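# Hand the bar over to the other gripper

## Task

Transfer the bar from the gripper now holding it to the other gripper, never setting it down; it is done when only the receiving gripper grips the bar, and grips it at its red end.

## Robot and tools

Robot: two seven-joint arms, left_arm (on the +y side) and right_arm, each ending in a two-finger gripper. Calibrated bases in the scene frame: left_arm at (-0.008, +0.421, +0.037) m, quat_wxyz (+1.000, 0, 0, +0.029); right_arm at (-0.008, -0.336, +0.037) m, quat_wxyz (+1.000, 0, 0, -0.006). A camera stand sits behind the arms. The gripper's fingers point along its own +z and close along its x; end_effector_position is the point between the pads, and the fingertips stick out 17.5 mm past it. Turning a gripper a lot can swing the elbow.

Frames: the scene frame has its origin on the table top midway between the nominal bases, +z up, +x out over the table, left_arm toward +y. Hand poses, Hand target, velocities and offsets for an arm use that arm's own base axes (almost parallel to the scene axes); rotations pivot about the Hand target position. Fixed cameras and the table use the scene frame. Reported positions can be a few centimetres off, more at long reach.

execute_actions(actions, cameras): actions is a list of actions; each action is a table of up to 15 rows, one row per 1/30 s step, and a short table repeats its final row to fill 15 steps (0.5 s). Every row holds 18 numbers in [-1, 1] covering both arms: left dx, dy, dz, rx, ry, rz, gripper position, force_limit, speed, then the same nine for the right. The six pose numbers are an offset, in that arm's base axes, from the Hand target it had when the action began; all rows of one action refer to that same start, and a new action starts from the updated Hand target, so sending the same offset twice moves twice as far. Scale: 1.0 equals 0.6 m for dx, dy, dz and 180 degrees for the rotation vector rx, ry, rz. Six zeros re-request the current Hand target. A translation longer than 1.0 is cut back along its direction. Gripper numbers are absolute commands, not offsets: position +1 is open 50 mm, pads meet near -0.65, -1 means close until blocked; force_limit -1, 0, +1 gives about 20, 102, 185 N per pad (actual grip up to ~15 N more); speed -1, 0, +1 gives 20, 85, 150 mm/s; both begin at +1. A 0 is a real command, so to leave a gripper alone resend its previous three numbers. cameras: list of names, ["all"], or []; by default only an empty actions list returns images.

move(target, speed, blend, blocking, cameras): target is one 18-number row (same layout and scale) or a list of up to 15 rows; every row is an offset from the Hand targets at the start of the call, not from the prior row. Each gripper travels a straight line, turning the short way, with no obstacle avoidance; all paths finish together, at least 0.5 s and capped at 10 s. speed is the top path speed in m/s (0.002 to 0.5, default 0.25; rotation limited to twice that in rad/s and to 0.873 rad/s), one value or one per target. blend in metres rounds corners of a list; 0 stops at each. blocking=false returns after about 0.5 s while the move continues. Gripper changes in later rows are applied only after everything comes to rest there. The "move:" result line reports done, off_target, moving, held or fault and any limits (paced = pose clipped, held = steps withheld, e.g. by the clearance check between arms).

wait(seconds 0 to 10) lets the scene run on last commands. stop brakes a running move (fingers continue). zoom_image(camera, region [x0, y0, x1, y1] in pixels, at most 504 by 504) enlarges the latest image of cam_head_left, cam_head_right, cam_left_wrist or cam_right_wrist (each 896x504). clear_fault(arm: left_arm or right_arm) resets a reported torque fault. finished_scene(scene) ends the scene permanently.

Results: end_effector_position (m) and end_effector_quat_wxyz in base frame; Hand target (the reference for the next offsets; the gripper often rests a bit short of it, and a new command re-requests it); Tool commands; object_status 0 moving, 1 blocked while opening, 2 blocked while closing (a grip), 3 reached position or pads met (usually nothing held); opening in mm is about (250 - position_measured) x 0.202; joint positions, velocities and torques; Flange force in gripper axes (includes held weight, has error); Wrist depth as 7x7 cells of distance in mm ahead of a wrist camera ("-" unknown). Camera calibrations are given but may be slightly off.

Suggested order: call execute_actions with an empty list to see which gripper holds the bar and where the red end is; lift it clear of the table; bring the free gripper, fully open, to the red end with its fingers straddling the bar and away from the other fingers; close with -1 and confirm object_status 2; then open the first gripper and back it off; check that only the new gripper holds it.

Avoid: dropping the bar or letting it fall from the table; letting go while it moves; fast collisions; arms are stiff, so a target a few millimetres into something firm pushes hard, and pressing the arms or fingers against each other (including closing one gripper on the other's fingers) can fail the scene. Overload or a joint straying over 5 degrees triggers a torque fault that needs clear_fault. Per step the commanded orientation is clipped to 32 degrees from the measured one. Long holds, stretched arms or pushing toward unreachable poses heat motors; at 60 °C a MOTOR HOT line appears, at 75 °C the arm sags and stops for 30 to 60 s.

Each tool is called after "Emit:" by a JSON object that holds its "api" and its "payload", one argument or row to a line.

## Session

Emit:
{"api": "execute_actions", "payload": {
  "actions": []
}}

Scene clock: 0.00 s.
left_arm: end_effector_position=(+0.4500, +0.0000, +0.1803) position_measured=3 object_status=3 end_effector_quat_wxyz=(+0.000, +0.707, +0.707, +0.000) | right_arm: end_effector_position=(+0.4139, +0.4372, +0.1455) position_measured=107 object_status=3 end_effector_quat_wxyz=(+0.073, -0.039, +0.985, +0.150)
Joint positions: left_arm=[-0.055 0.432 0 1.657 0 1.053 1.516] | right_arm=[-0.49 0.645 -0.486 1.542 0.283 0.704 2.19]
Joint velocities: within noise
Joint torques (N m): no reading
Motor temperatures (°C): left_arm=[34 26 28 30 41 43 48] | right_arm=[37 27 31 29 45 45 39]
Flange force (N): no reading
Wrist depth (mm): cam_left_wrist=[386 386 385 385 384 383 383 / 384 385 385 383 382 382 382 / 384 384 384 382 382 382 381 / 383 383 383 382 382 381 381 / 384 383 382 381 381 380 381 / 382 381 381 381 380 380 379 / 382 381 381 380 380 379 378] | cam_right_wrist=[337 332 - - - 305 297 / 347 340 - - - 311 304 / 356 348 - - - 319 312 / 368 358 - - - 326 320 / 378 368 - - - 337 327 / 389 379 - - 350 343 336 / 403 390 - - 359 352 347]
Hand target: left_arm +0.4500, +0.0000, +0.1803; +0.000, +0.707, +0.707, +0.000 | right_arm +0.4139, +0.4372, +0.1455; +0.073, -0.039, +0.985, +0.150
Tool commands: left_gripper/position=+1.0 left_gripper/force_limit=+1.0 left_gripper/speed=+1.0 right_gripper/position=+0.137255 right_gripper/force_limit=+1.0 right_gripper/speed=+1.0

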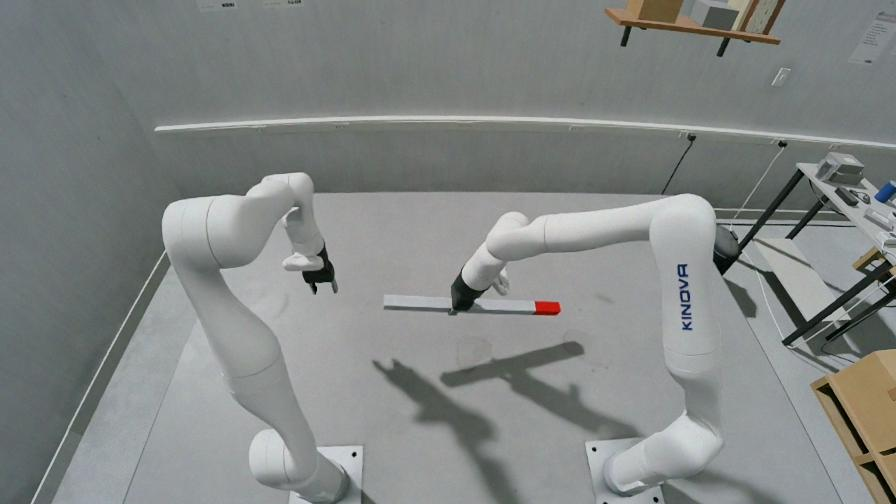

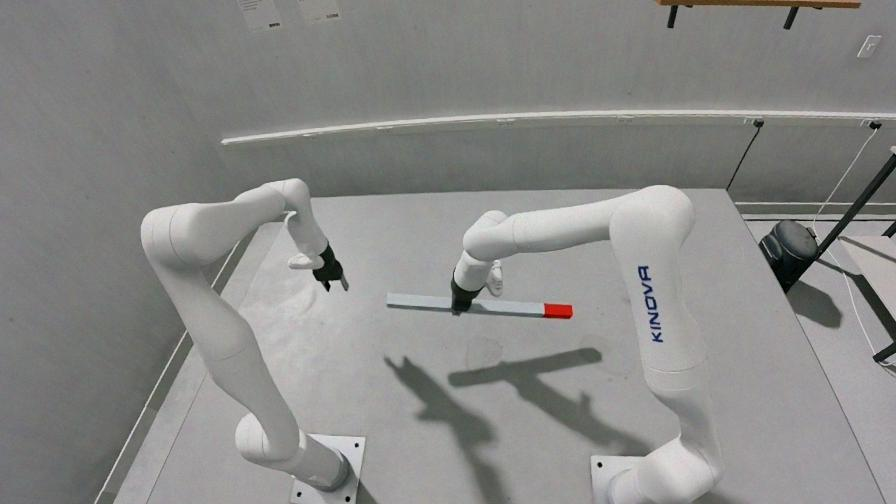

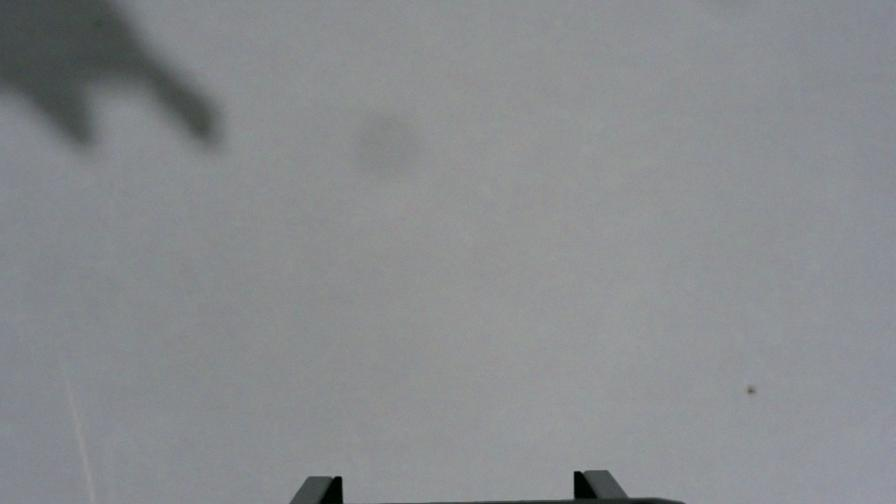

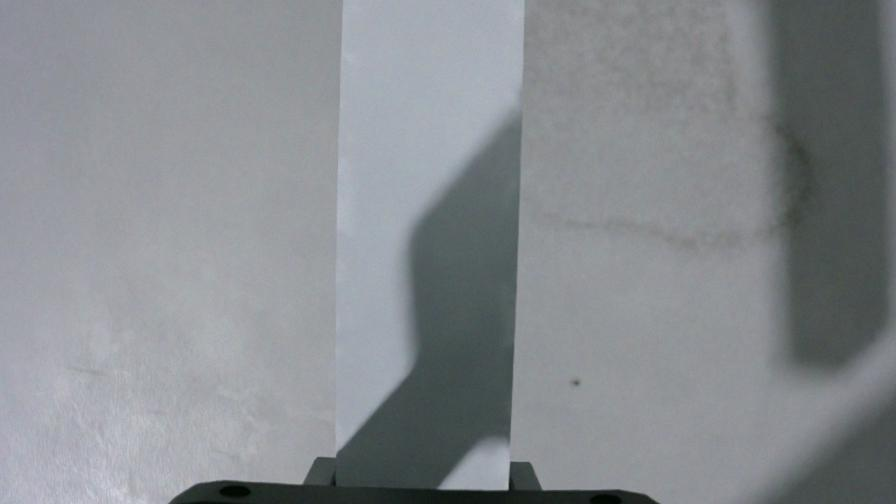

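Emit:
{"api": "move", "payload": {
  "target": [
    [-0.0567,-0.1817,0.25,0,0,-0.522,1,1,1,0,0,0.1333,-0.0356,-0.0732,0.481,-1,1,1],
    [-0.0567,-0.1817,0.25,0,0,-0.522,1,1,1,0,0,0.1333,-0.0712,-0.146,0.9615,-1,1,1]
  ],
  "speed": 0.45,
  "blend": [0.03,0],
  "cameras": ["all"]
}}

Scene clock: 49.90 s.
left_arm: end_effector_position=(+0.4160, -0.1090, +0.3303) position_measured=3 object_status=3 end_effector_quat_wxyz=(+0.000, +0.999, -0.035, +0.000) | right_arm: end_effector_position=(+0.4139, +0.4372, +0.2255) position_measured=107 object_status=2 end_effector_quat_wxyz=(+0.001, +1.000, +0.000, +0.000)
Joint positions: left_arm=[-0.069 0.29 0.376 1.39 -0.106 1.481 0.233] | right_arm=[-0.476 0.926 -1.09 0.895 0.792 1.66 5.04]
Joint torques (N m): left_arm=[1.1 -16.13 0.48 -9.15 -0.43 -0.17 -0.02] | right_arm=[-1.5 -24.52 -4.38 -9.53 -0.21 0.09 -0.48]
Flange force (N): left_arm=[3.7 -1.0 -1.6] | right_arm=[-10.3 15.8 8.0]
Wrist depth (mm): cam_left_wrist=[536 535 535 533 534 533 531 / 535 535 532 533 532 531 530 / 534 533 534 532 531 529 529 / 533 533 532 230 530 527 527 / 533 533 530 232 529 528 527 / 531 532 530 233 529 527 525 / 530 530 529 234 527 527 526] | cam_right_wrist=[427 429 - - - 429 430 / 426 427 - - - 430 431 / 426 426 - - - 431 430 / 427 427 - - - 433 431 / 427 428 - - - 431 432 / 427 427 - - - 432 433 / 427 427 - - 432 432 434]
Hand target: left_arm +0.4160, -0.1090, +0.3303; +0.000, +0.999, -0.035, +0.000 | right_arm +0.4139, +0.4372, +0.2255; +0.001, +1.000, +0.000, +0.000
Off the commanded pose: left_arm 0.000 m, 0 deg | right_arm 0.000 m, 0 deg.
move: done
camera_calibration:
cam_left_wrist: T_world_to_cam=[[0.996275, -0.0853901, -0.0119903, -0.414302], [-0.0854821, -0.996312, -0.0073816, -0.0116408], [-0.0113158, 0.00837907, -0.999901, 0.502164], [0, 0, 0, 1]] pos_world=[0.417446, -0.0511829, 0.49706]
cam_right_wrist: T_world_to_cam=[[0.999521, 0.0264144, 0.016115, -0.43378], [0.0261271, -0.9995, 0.0177887, 0.473001], [0.0165769, -0.0173592, -0.999712, 0.391433], [0, 0, 0, 1]] pos_world=[0.414726, 0.491018, 0.389896]

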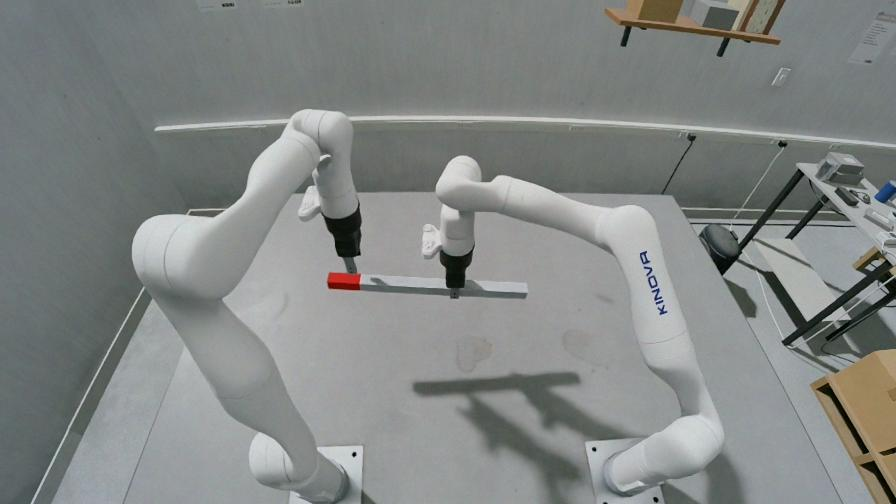

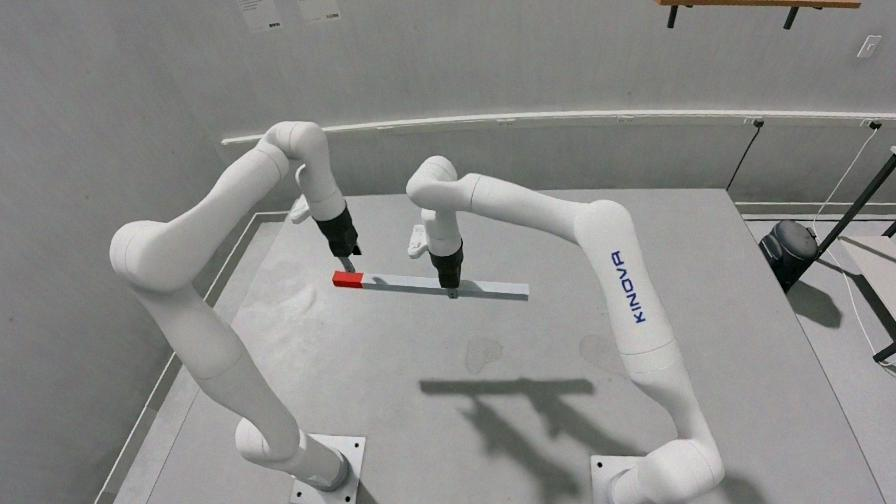

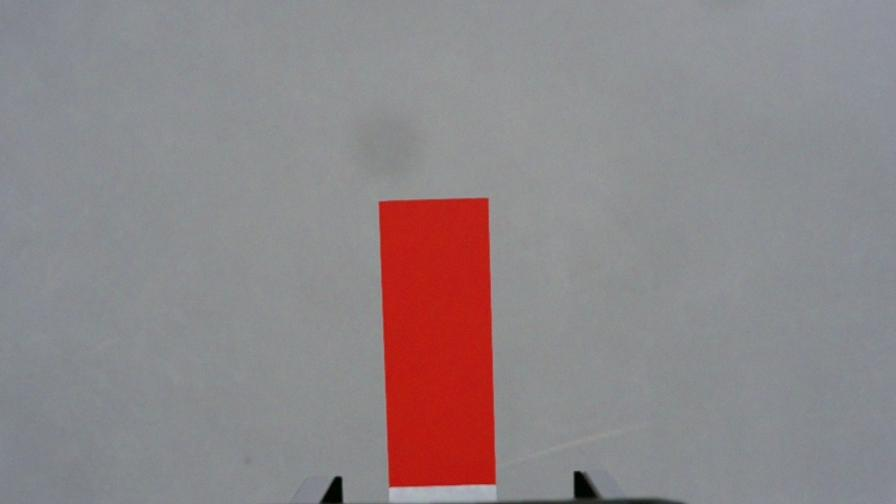

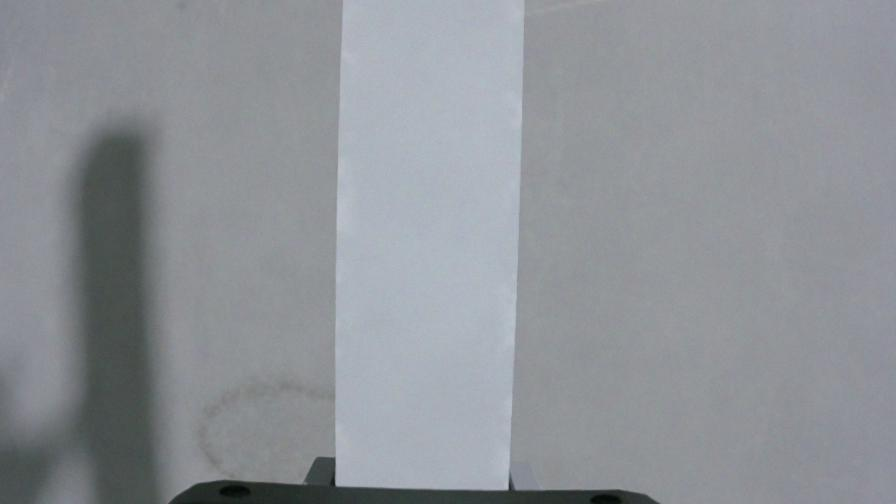

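Emit:
{"api": "move", "payload": {
  "target": [
    [-0.0048,0.0507,-0.1408,0,0,0,1,1,1,0,0,0,0,0,0,-1,1,1],
    [-0.0048,0.0507,-0.1408,0,0,0,-1,1,-0.5,0,0,0,0,0,0,-1,1,1]
  ],
  "speed": 0.15,
  "cameras": ["cam_head_left","cam_left_wrist"]
}}

Scene clock: 69.70 s.
left_arm: end_effector_position=(+0.4131, -0.0786, +0.2459) position_measured=106 object_status=2 end_effector_quat_wxyz=(+0.000, +0.999, -0.035, +0.000) | right_arm: end_effector_position=(+0.4139, +0.4372, +0.2255) position_measured=107 object_status=2 end_effector_quat_wxyz=(+0.001, +1.000, +0.000, +0.000)
Joint positions: left_arm=[-0.128 0.312 0.346 1.635 -0.111 1.214 0.173] | right_arm=[-0.476 0.926 -1.09 0.895 0.792 1.66 5.04]
Joint torques (N m): left_arm=[1.45 -16.13 0.77 -8.2 -0.7 0.03 -0.41] | right_arm=[-1.3 -24.52 -4.19 -9.55 -0.08 0.12 -0.14]
Flange force (N): left_arm=[4.5 -1.2 -1.0] | right_arm=[-11.5 15.7 8.3]
Wrist depth (mm): cam_left_wrist=[451 450 450 450 449 447 447 / 450 450 450 448 447 447 446 / 450 449 449 449 447 446 446 / 449 449 447 447 446 445 444 / 449 447 446 446 445 446 445 / 447 446 - - - 444 444 / 447 446 - - - 443 443] | cam_right_wrist=[426 427 - - - 432 431 / 426 427 - - - 432 433 / 427 429 - - - 432 431 / 426 427 - - - 432 432 / 427 428 - - - 431 432 / 426 428 - - - 431 433 / 427 428 - - 433 431 433]
Hand target: left_arm +0.4131, -0.0786, +0.2459; +0.000, +0.999, -0.035, +0.000 | right_arm +0.4139, +0.4372, +0.2255; +0.001, +1.000, +0.000, +0.000
Off the commanded pose: left_arm 0.000 m, 0 deg | right_arm 0.000 m, 0 deg.
move: done
camera_calibration:
cam_left_wrist: T_world_to_cam=[[0.996285, -0.0852936, -0.0118888, -0.409965], [-0.0853849, -0.996321, -0.00739084, 0.0178467], [-0.0112147, 0.0083785, -0.999902, 0.417343], [0, 0, 0, 1]] pos_world=[0.414646, -0.0206831, 0.41256]
Images, in order (width x height): cam_head_left 896x504, cam_left_wrist 896x504.

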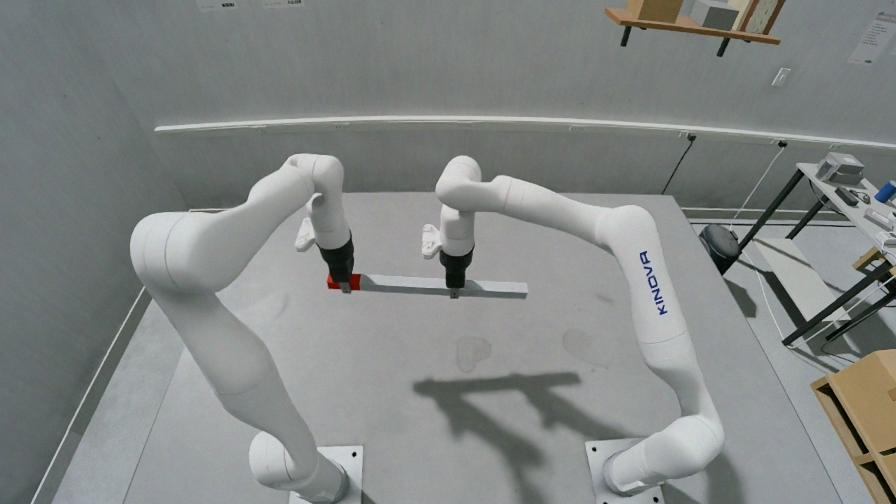

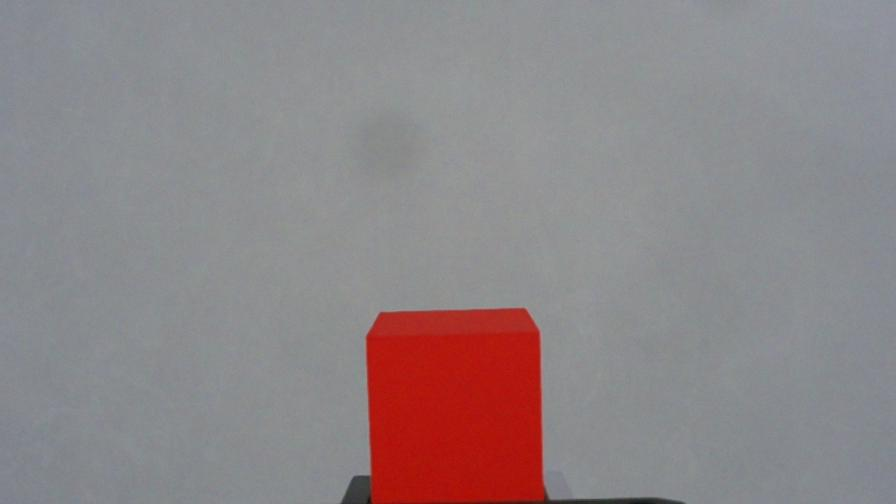

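Emit:
{"api": "move", "payload": {
  "target": [
    [0,0,0,0,0,0,-1,1,-0.5,0,0,0,0,0,0,1,1,-0.5],
    [0,0,0,0,0,0,-1,1,-0.5,0,0,0.15,0,0,0,1,1,-0.5]
  ],
  "speed": 0.2,
  "cameras": ["cam_head_left","cam_head_right","cam_right_wrist"]
}}

Scene clock: 75.63 s.
left_arm: end_effector_position=(+0.4131, -0.0786, +0.2459) position_measured=106 object_status=2 end_effector_quat_wxyz=(+0.000, +0.999, -0.035, +0.000) | right_arm: end_effector_position=(+0.4139, +0.4372, +0.3154) position_measured=3 object_status=3 end_effector_quat_wxyz=(+0.001, +1.000, +0.000, +0.000)
Joint positions: left_arm=[-0.127 0.312 0.346 1.634 -0.111 1.214 0.173] | right_arm=[-0.59 0.882 -1.07 0.583 0.799 1.905 5.158]
Joint torques (N m): left_arm=[1.07 -17.21 0.74 -9.54 0.17 -0.26 -0.01] | right_arm=[-1.49 -23.22 -2 -8.54 -0.11 0.19 -0.42]
Flange force (N): left_arm=[3.7 -1.4 2.2] | right_arm=[-16.4 22.0 13.5]
Wrist depth (mm): cam_left_wrist=[451 450 451 450 449 448 446 / 452 450 450 448 448 447 446 / 450 449 448 447 447 446 445 / 450 448 447 447 446 446 444 / 449 447 447 446 445 444 445 / 448 447 - - - 444 443 / 448 446 - - - 444 443] | cam_right_wrist=[515 518 520 232 518 521 522 / 514 518 519 235 520 521 524 / 517 516 519 236 521 522 524 / 517 515 519 238 523 521 523 / 518 518 520 240 522 524 523 / 517 520 519 242 524 522 524 / 518 520 522 244 523 524 523]
Hand target: left_arm +0.4131, -0.0786, +0.2459; +0.000, +0.999, -0.035, +0.000 | right_arm +0.4139, +0.4372, +0.3154; +0.001, +1.000, +0.000, +0.000
Off the commanded pose: left_arm 0.000 m, 0 deg | right_arm 0.000 m, 0 deg.
move: done
camera_calibration:
cam_right_wrist: T_world_to_cam=[[0.999521, 0.0264162, 0.016115, -0.435231], [0.0261289, -0.9995, 0.0177887, 0.471399], [0.0165769, -0.0173592, -0.999712, 0.481407], [0, 0, 0, 1]] pos_world=[0.414726, 0.491018, 0.479896]
Images, in order (width x height): cam_head_left 896x504, cam_head_right 896x504, cam_right_wrist 896x504.

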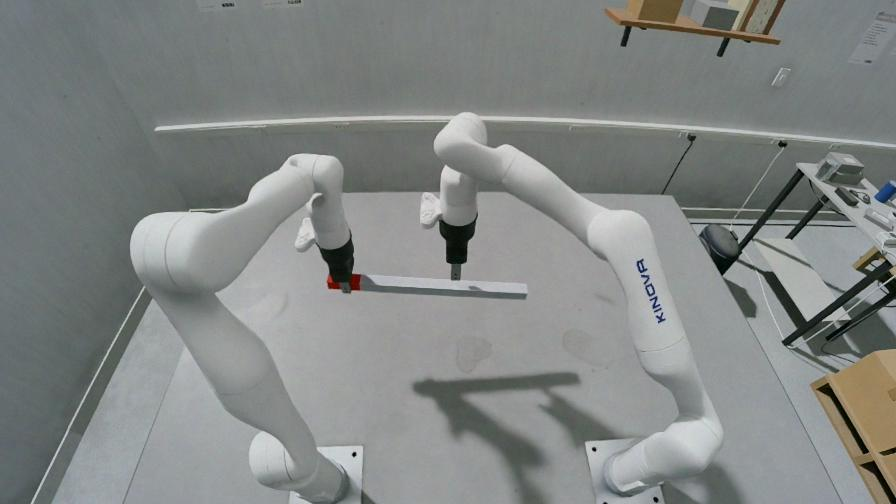

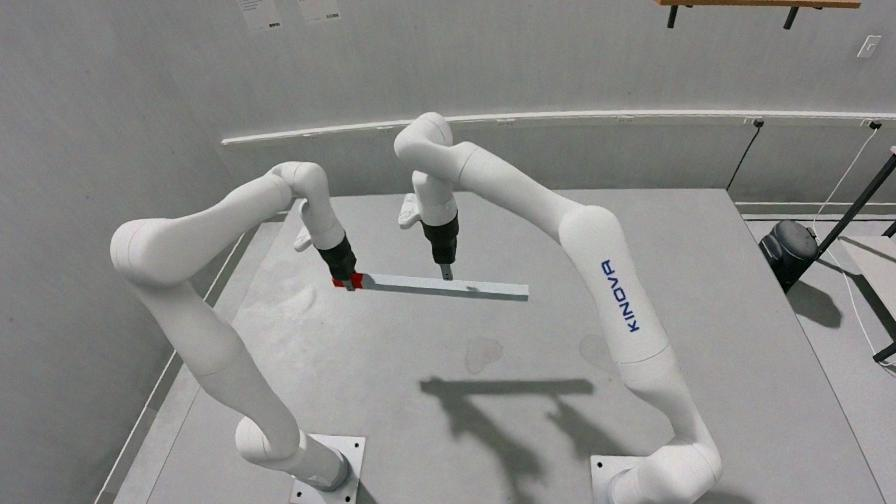

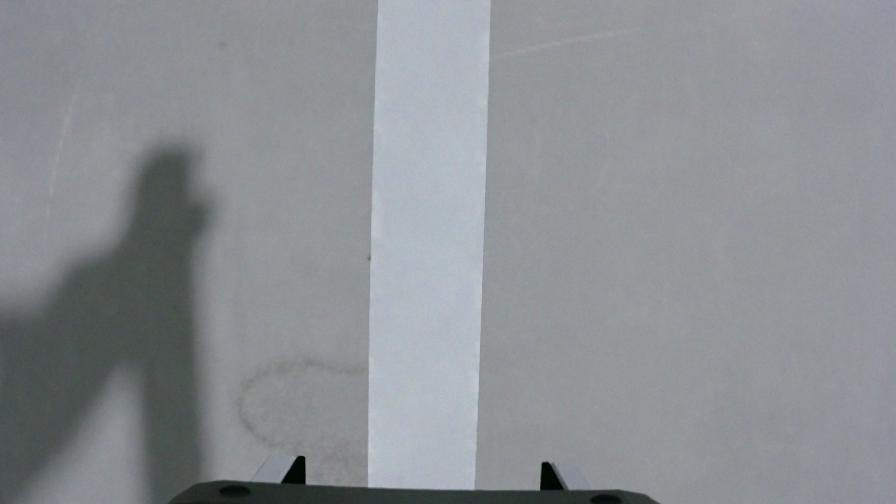

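Emit:
{"api": "finished_scene", "payload": {
  "scene": 1
}}

The scene is finished: the task was done.


## Next scene

The same job, from a new start.

Emit:
{"api": "execute_actions", "payload": {
  "actions": []
}}

Scene clock: 0.00 s.
left_arm: end_effector_position=(+0.4500, +0.0000, +0.1803) position_measured=3 object_status=3 end_effector_quat_wxyz=(+0.000, +0.707, +0.707, +0.000) | right_arm: end_effector_position=(+0.3563, +0.3201, +0.1140) position_measured=132 object_status=3 end_effector_quat_wxyz=(+0.041, +0.893, -0.447, +0.039)
Joint positions: left_arm=[-0.055 0.432 0 1.657 0 1.053 1.516] | right_arm=[-1.201 0.679 0.576 1.606 -0.292 1.011 -1.488]
Joint velocities: within noise
Joint torques (N m): no reading
Motor temperatures (°C): left_arm=[32 26 28 30 39 40 47] | right_arm=[35 27 28 29 44 43 38]
Flange force (N): no reading
Wrist depth (mm): cam_left_wrist=[386 386 385 385 384 383 382 / 385 384 385 384 383 383 382 / 385 385 383 383 382 381 381 / 384 383 383 382 381 381 380 / 383 382 381 381 381 381 379 / 383 382 381 380 379 380 379 / 382 381 381 380 380 378 378] | cam_right_wrist=[296 301 - - - 323 332 / 297 303 - - - 325 332 / 299 304 - - - 328 333 / 300 307 - - 325 328 336 / 300 306 - - 325 330 337 / 302 307 - - 326 332 338 / 304 308 - - 329 333 341]
Hand target: left_arm +0.4500, +0.0000, +0.1803; +0.000, +0.707, +0.707, +0.000 | right_arm +0.3563, +0.3201, +0.1141; +0.041, +0.893, -0.447, +0.039
Tool commands: left_gripper/position=+1.0 left_gripper/force_limit=+1.0 left_gripper/speed=+1.0 right_gripper/position=-0.027451 right_gripper/force_limit=+1.0 right_gripper/speed=+1.0
camera_calibration:
cam_right_wrist: T_world_to_cam=[[0.618166, -0.776704, 0.120834, 0.00974911], [-0.785489, -0.616179, 0.057713, 0.52134], [0.0296294, -0.13059, -0.990994, 0.309661], [0, 0, 0, 1]] pos_world=[0.394305, 0.369249, 0.275606]

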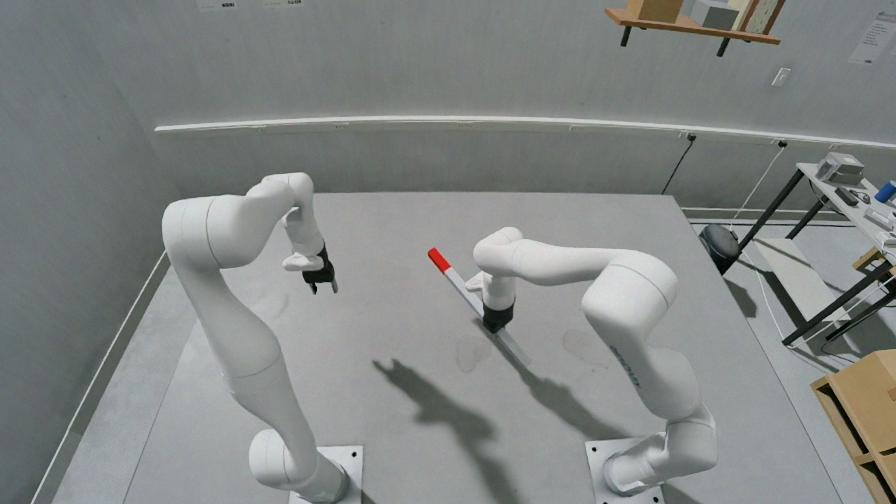

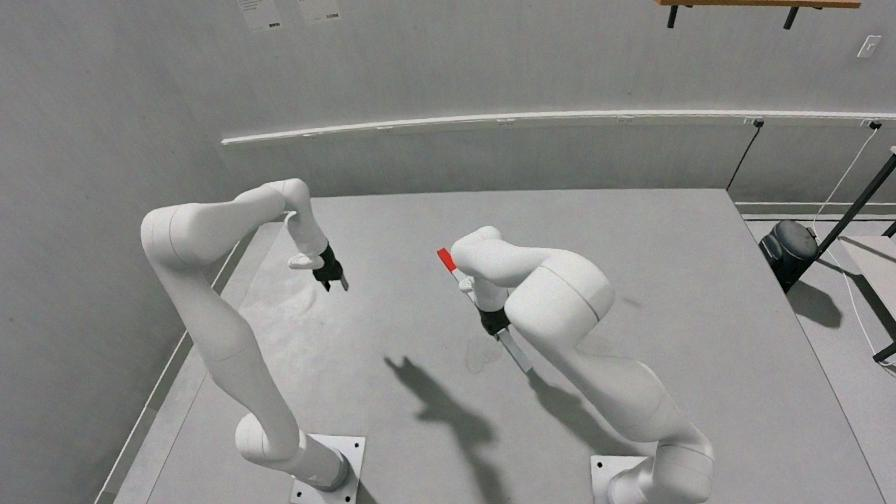

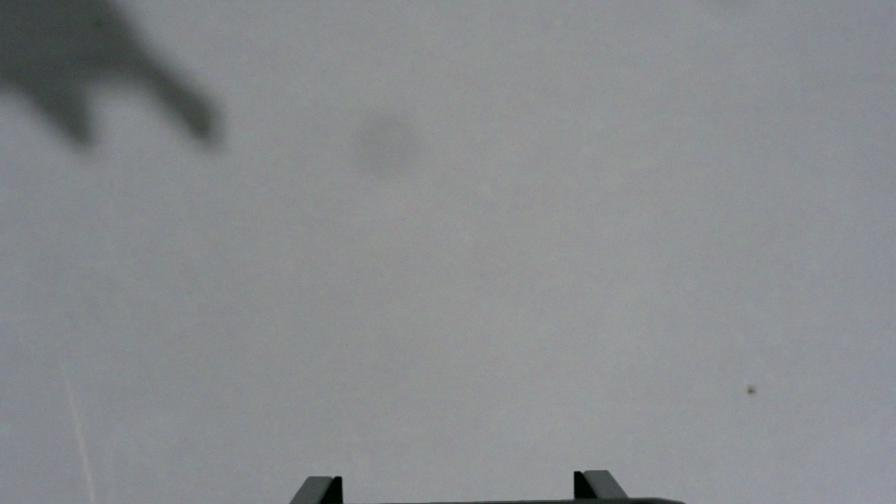

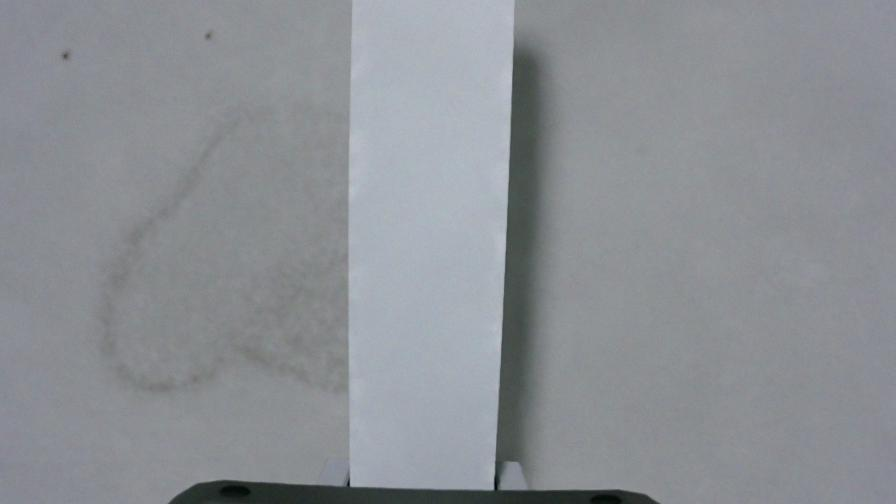

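Emit:
{"api": "move", "payload": {
  "target": [
    [0.1707,-0.5075,0.1382,-0.033,-0.0097,0.1827,1,1,1,0,0,0.05,0,0,0,-1,1,1]
  ],
  "speed": 0.4,
  "cameras": ["cam_head_left","cam_left_wrist"]
}}

Scene clock: 28.63 s.
left_arm: end_effector_position=(+0.5524, -0.3045, +0.2633) position_measured=3 object_status=3 end_effector_quat_wxyz=(+0.047, +0.477, +0.877, -0.025) | right_arm: end_effector_position=(+0.3563, +0.3201, +0.1440) position_measured=132 object_status=2 end_effector_quat_wxyz=(+0.041, +0.893, -0.447, +0.039)
Joint positions: left_arm=[0.434 0.745 0.002 0.832 0.056 1.474 2.578] | right_arm=[-1.212 0.638 0.595 1.567 -0.269 1.087 -1.501]
Joint torques (N m): left_arm=[1.07 -25.84 -0.17 -9.8 -0.09 -0.43 0.04] | right_arm=[-1.5 -18.51 5.16 -10.33 0.24 0.16 -0.42]
Flange force (N): left_arm=[-4.8 4.9 -0.3] | right_arm=[4.5 7.2 5.8]
Wrist depth (mm): cam_left_wrist=[493 485 477 249 460 453 445 / 494 484 477 245 458 452 446 / 492 484 476 240 459 451 444 / 490 483 473 236 457 451 443 / 491 482 473 232 456 449 442 / 490 481 473 228 454 448 441 / 488 480 471 225 454 447 441] | cam_right_wrist=[325 331 - - - 355 363 / 326 332 - - - 357 363 / 328 334 - - - 359 367 / 328 334 - - 356 359 368 / 330 337 - - 356 363 370 / 332 338 - - 358 364 372 / 333 338 - - 360 366 374]
Hand target: left_arm +0.5524, -0.3045, +0.2633; +0.047, +0.477, +0.877, -0.026 | right_arm +0.3563, +0.3201, +0.1440; +0.041, +0.893, -0.447, +0.039
Off the commanded pose: left_arm 0.000 m, 0 deg | right_arm 0.000 m, 0 deg.
move: done
camera_calibration:
cam_left_wrist: T_world_to_cam=[[-0.525782, 0.842355, -0.118288, 0.583508], [0.84866, 0.528907, -0.00577763, -0.247213], [0.0576963, -0.103424, -0.992963, 0.364218], [0, 0, 0, 1]] pos_world=[0.495584, -0.323099, 0.429248]
Images, in order (width x height): cam_head_left 896x504, cam_left_wrist 896x504.

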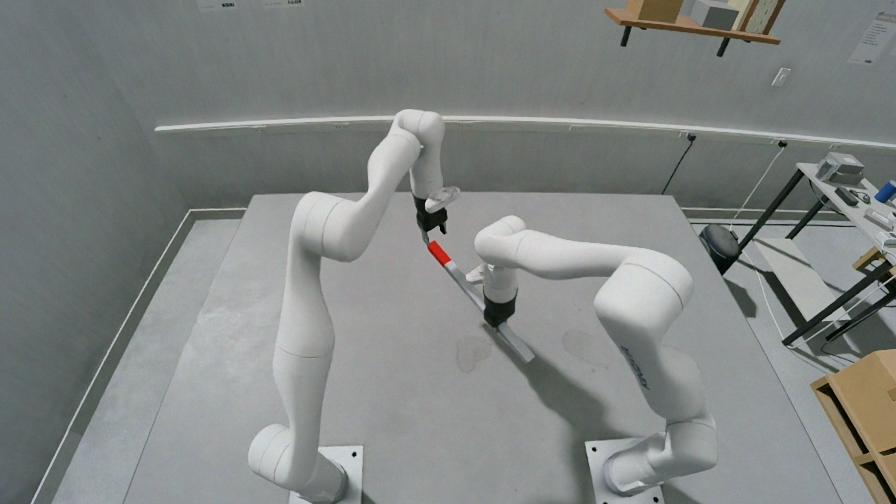

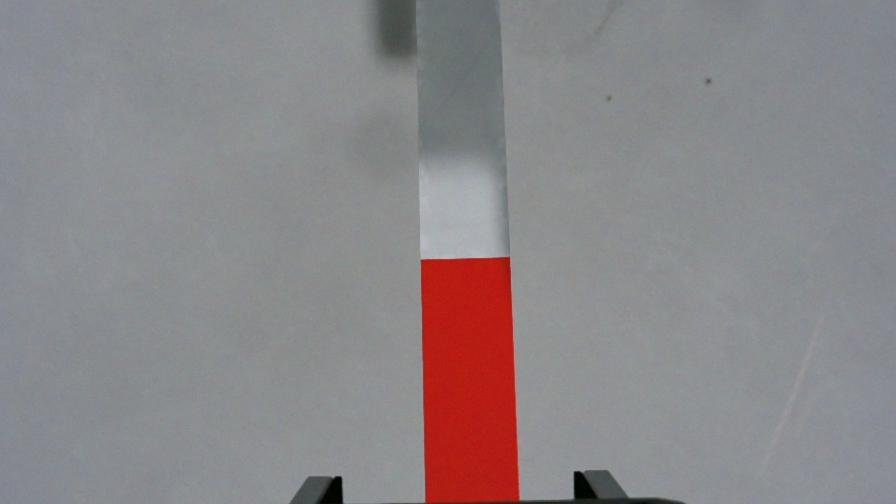

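Emit:
{"api": "move", "payload": {
  "target": [
    [-0.0283,-0.0285,-0.1308,0,0,0,1,1,1,0,0,0,0,0,0,-1,1,1],
    [-0.0283,-0.0285,-0.1308,0,0,0,-1,1,-0.5,0,0,0,0,0,0,-1,1,1]
  ],
  "speed": 0.16,
  "cameras": ["cam_head_left","cam_left_wrist"]
}}

Scene clock: 42.77 s.
left_arm: end_effector_position=(+0.5354, -0.3216, +0.1848) position_measured=131 object_status=2 end_effector_quat_wxyz=(+0.047, +0.477, +0.877, -0.026) | right_arm: end_effector_position=(+0.3564, +0.3201, +0.1441) position_measured=132 object_status=2 end_effector_quat_wxyz=(+0.041, +0.893, -0.447, +0.039)
Joint positions: left_arm=[0.474 0.754 -0.004 1.066 0.059 1.23 2.6] | right_arm=[-1.212 0.638 0.596 1.567 -0.269 1.087 -1.501]
Joint torques (N m): left_arm=[1.17 -25.67 -0.12 -9.22 -0.19 -0.54 -0.13] | right_arm=[-1.79 -18.56 4.96 -10.4 0.23 0.18 -0.22]
Flange force (N): left_arm=[-5.4 4.9 0.2] | right_arm=[4.7 7.1 6.0]
Wrist depth (mm): cam_left_wrist=[412 403 398 170 381 376 371 / 410 404 397 167 380 376 370 / 410 402 397 165 380 375 369 / 409 402 396 - 380 375 369 / 409 401 397 - 378 375 368 / 407 401 395 - - 374 368 / 406 398 394 - - 373 367] | cam_right_wrist=[324 331 - 342 - 356 364 / 326 333 - - - 357 364 / 327 333 - - - 358 367 / 329 334 - - 355 361 368 / 330 336 - - 357 361 371 / 331 337 - - 358 363 371 / 333 338 - - 360 365 374]
Hand target: left_arm +0.5354, -0.3216, +0.1848; +0.047, +0.477, +0.877, -0.026 | right_arm +0.3563, +0.3201, +0.1440; +0.041, +0.893, -0.447, +0.039
Off the commanded pose: left_arm 0.000 m, 0 deg | right_arm 0.000 m, 0 deg.
move: done
camera_calibration:
cam_left_wrist: T_world_to_cam=[[-0.525876, 0.842303, -0.118234, 0.579697], [0.848609, 0.528988, -0.00587411, -0.224109], [0.0575964, -0.103423, -0.992968, 0.285532], [0, 0, 0, 1]] pos_world=[0.478584, -0.340199, 0.350748]
Images, in order (width x height): cam_head_left 896x504, cam_left_wrist 896x504.

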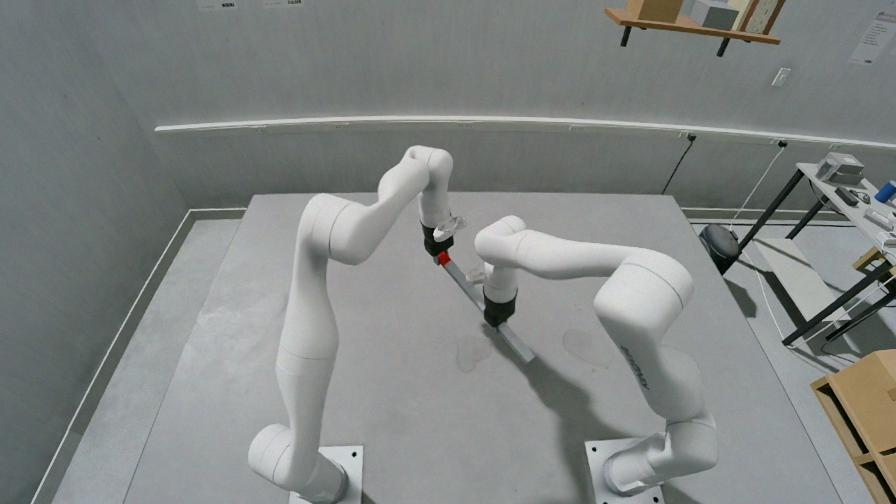

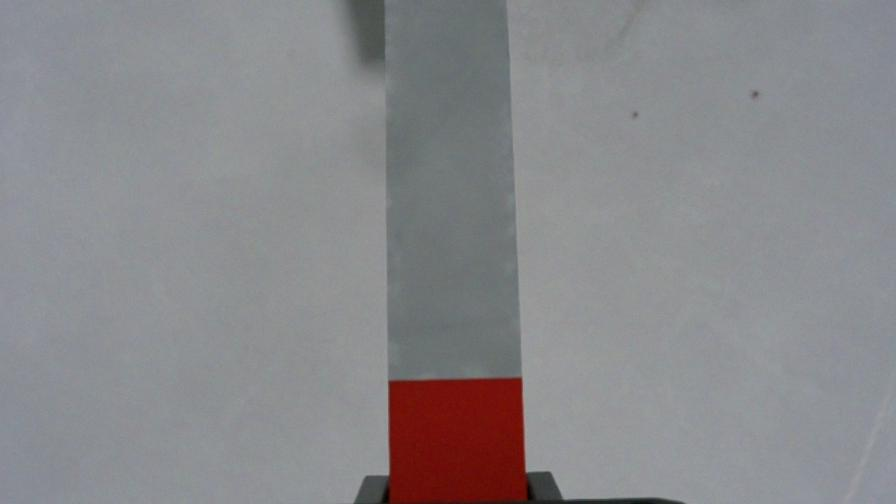

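Emit:
{"api": "move", "payload": {
  "target": [
    [0,0,0,0,0,0,-1,1,-0.5,0,0,0,0,0,0,1,1,-0.5],
    [0,0,0,0,0,0,-1,1,-0.5,-0.0044,0.0144,0.1325,0,0,0,1,1,-0.5]
  ],
  "speed": 0.2,
  "cameras": ["cam_head_left","cam_right_wrist"]
}}

Scene clock: 47.97 s.
left_arm: end_effector_position=(+0.5354, -0.3216, +0.1848) position_measured=131 object_status=2 end_effector_quat_wxyz=(+0.047, +0.477, +0.877, -0.026) | right_arm: end_effector_position=(+0.3537, +0.3288, +0.2235) position_measured=3 object_status=3 end_effector_quat_wxyz=(+0.041, +0.893, -0.447, +0.039)
Joint positions: left_arm=[0.474 0.754 -0.004 1.066 0.059 1.23 2.6] | right_arm=[-1.238 0.563 0.629 1.413 -0.223 1.307 -1.543]
Joint torques (N m): left_arm=[1.11 -26.77 0.04 -9.7 0.22 -0.33 0.07] | right_arm=[-1.55 -16.98 4.61 -10.42 0.22 0.31 -0.34]
Flange force (N): left_arm=[-4.9 5.0 2.4] | right_arm=[4.4 6.4 4.3]
Wrist depth (mm): cam_left_wrist=[411 403 398 170 381 377 370 / 410 404 398 168 381 376 370 / 410 402 397 165 379 376 369 / 409 401 396 - 379 375 369 / 407 401 395 - 379 373 368 / 407 401 396 - - 374 367 / 406 399 394 - - 374 367] | cam_right_wrist=[397 406 413 211 431 440 448 / 401 408 416 215 432 439 449 / 404 412 416 220 434 443 450 / 406 413 418 223 437 444 453 / 408 414 420 227 438 445 455 / 407 415 423 232 439 446 457 / 410 417 423 236 439 450 461]
Hand target: left_arm +0.5354, -0.3216, +0.1848; +0.047, +0.477, +0.877, -0.026 | right_arm +0.3537, +0.3288, +0.2235; +0.041, +0.893, -0.447, +0.039
Off the commanded pose: left_arm 0.000 m, 0 deg | right_arm 0.000 m, 0 deg.
move: done
camera_calibration:
cam_right_wrist: T_world_to_cam=[[0.618166, -0.776704, 0.120834, 0.00489444], [-0.785489, -0.616179, 0.057713, 0.518344], [0.0296294, -0.13059, -0.990994, 0.419289], [0, 0, 0, 1]] pos_world=[0.391705, 0.377949, 0.385006]
Images, in order (width x height): cam_head_left 896x504, cam_right_wrist 896x504.

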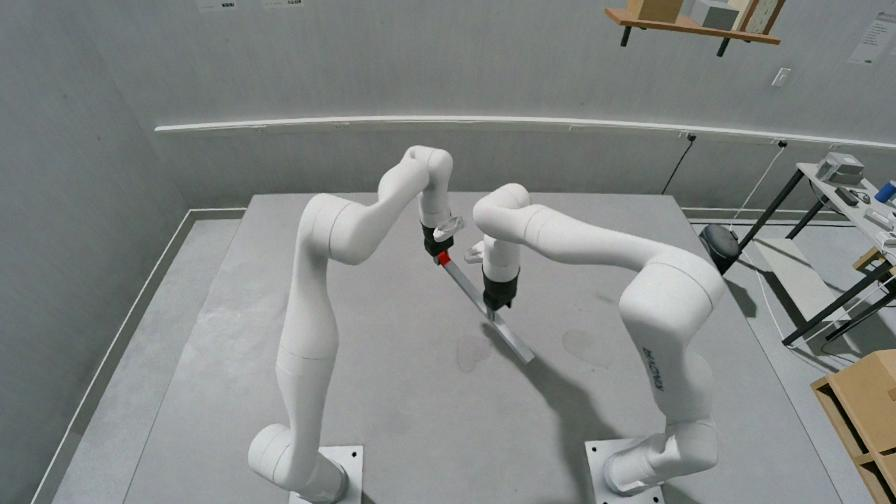

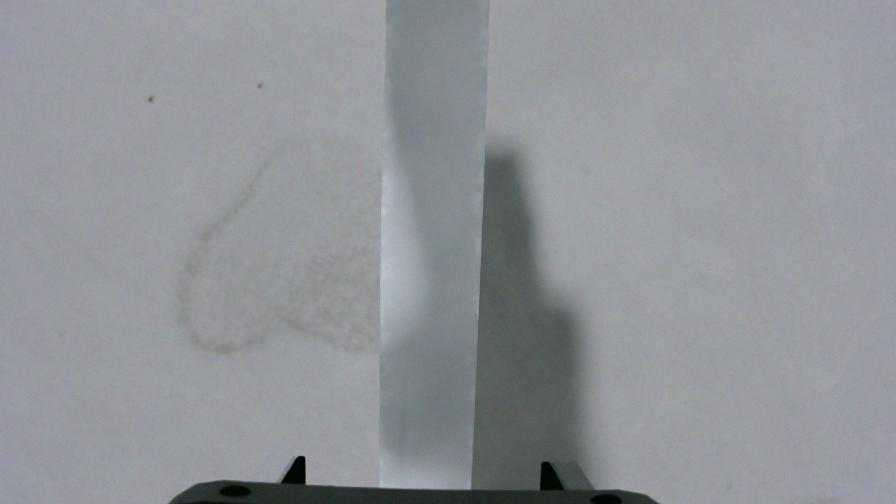

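Emit:
{"api": "finished_scene", "payload": {
  "scene": 2
}}

The scene is finished: the task was done.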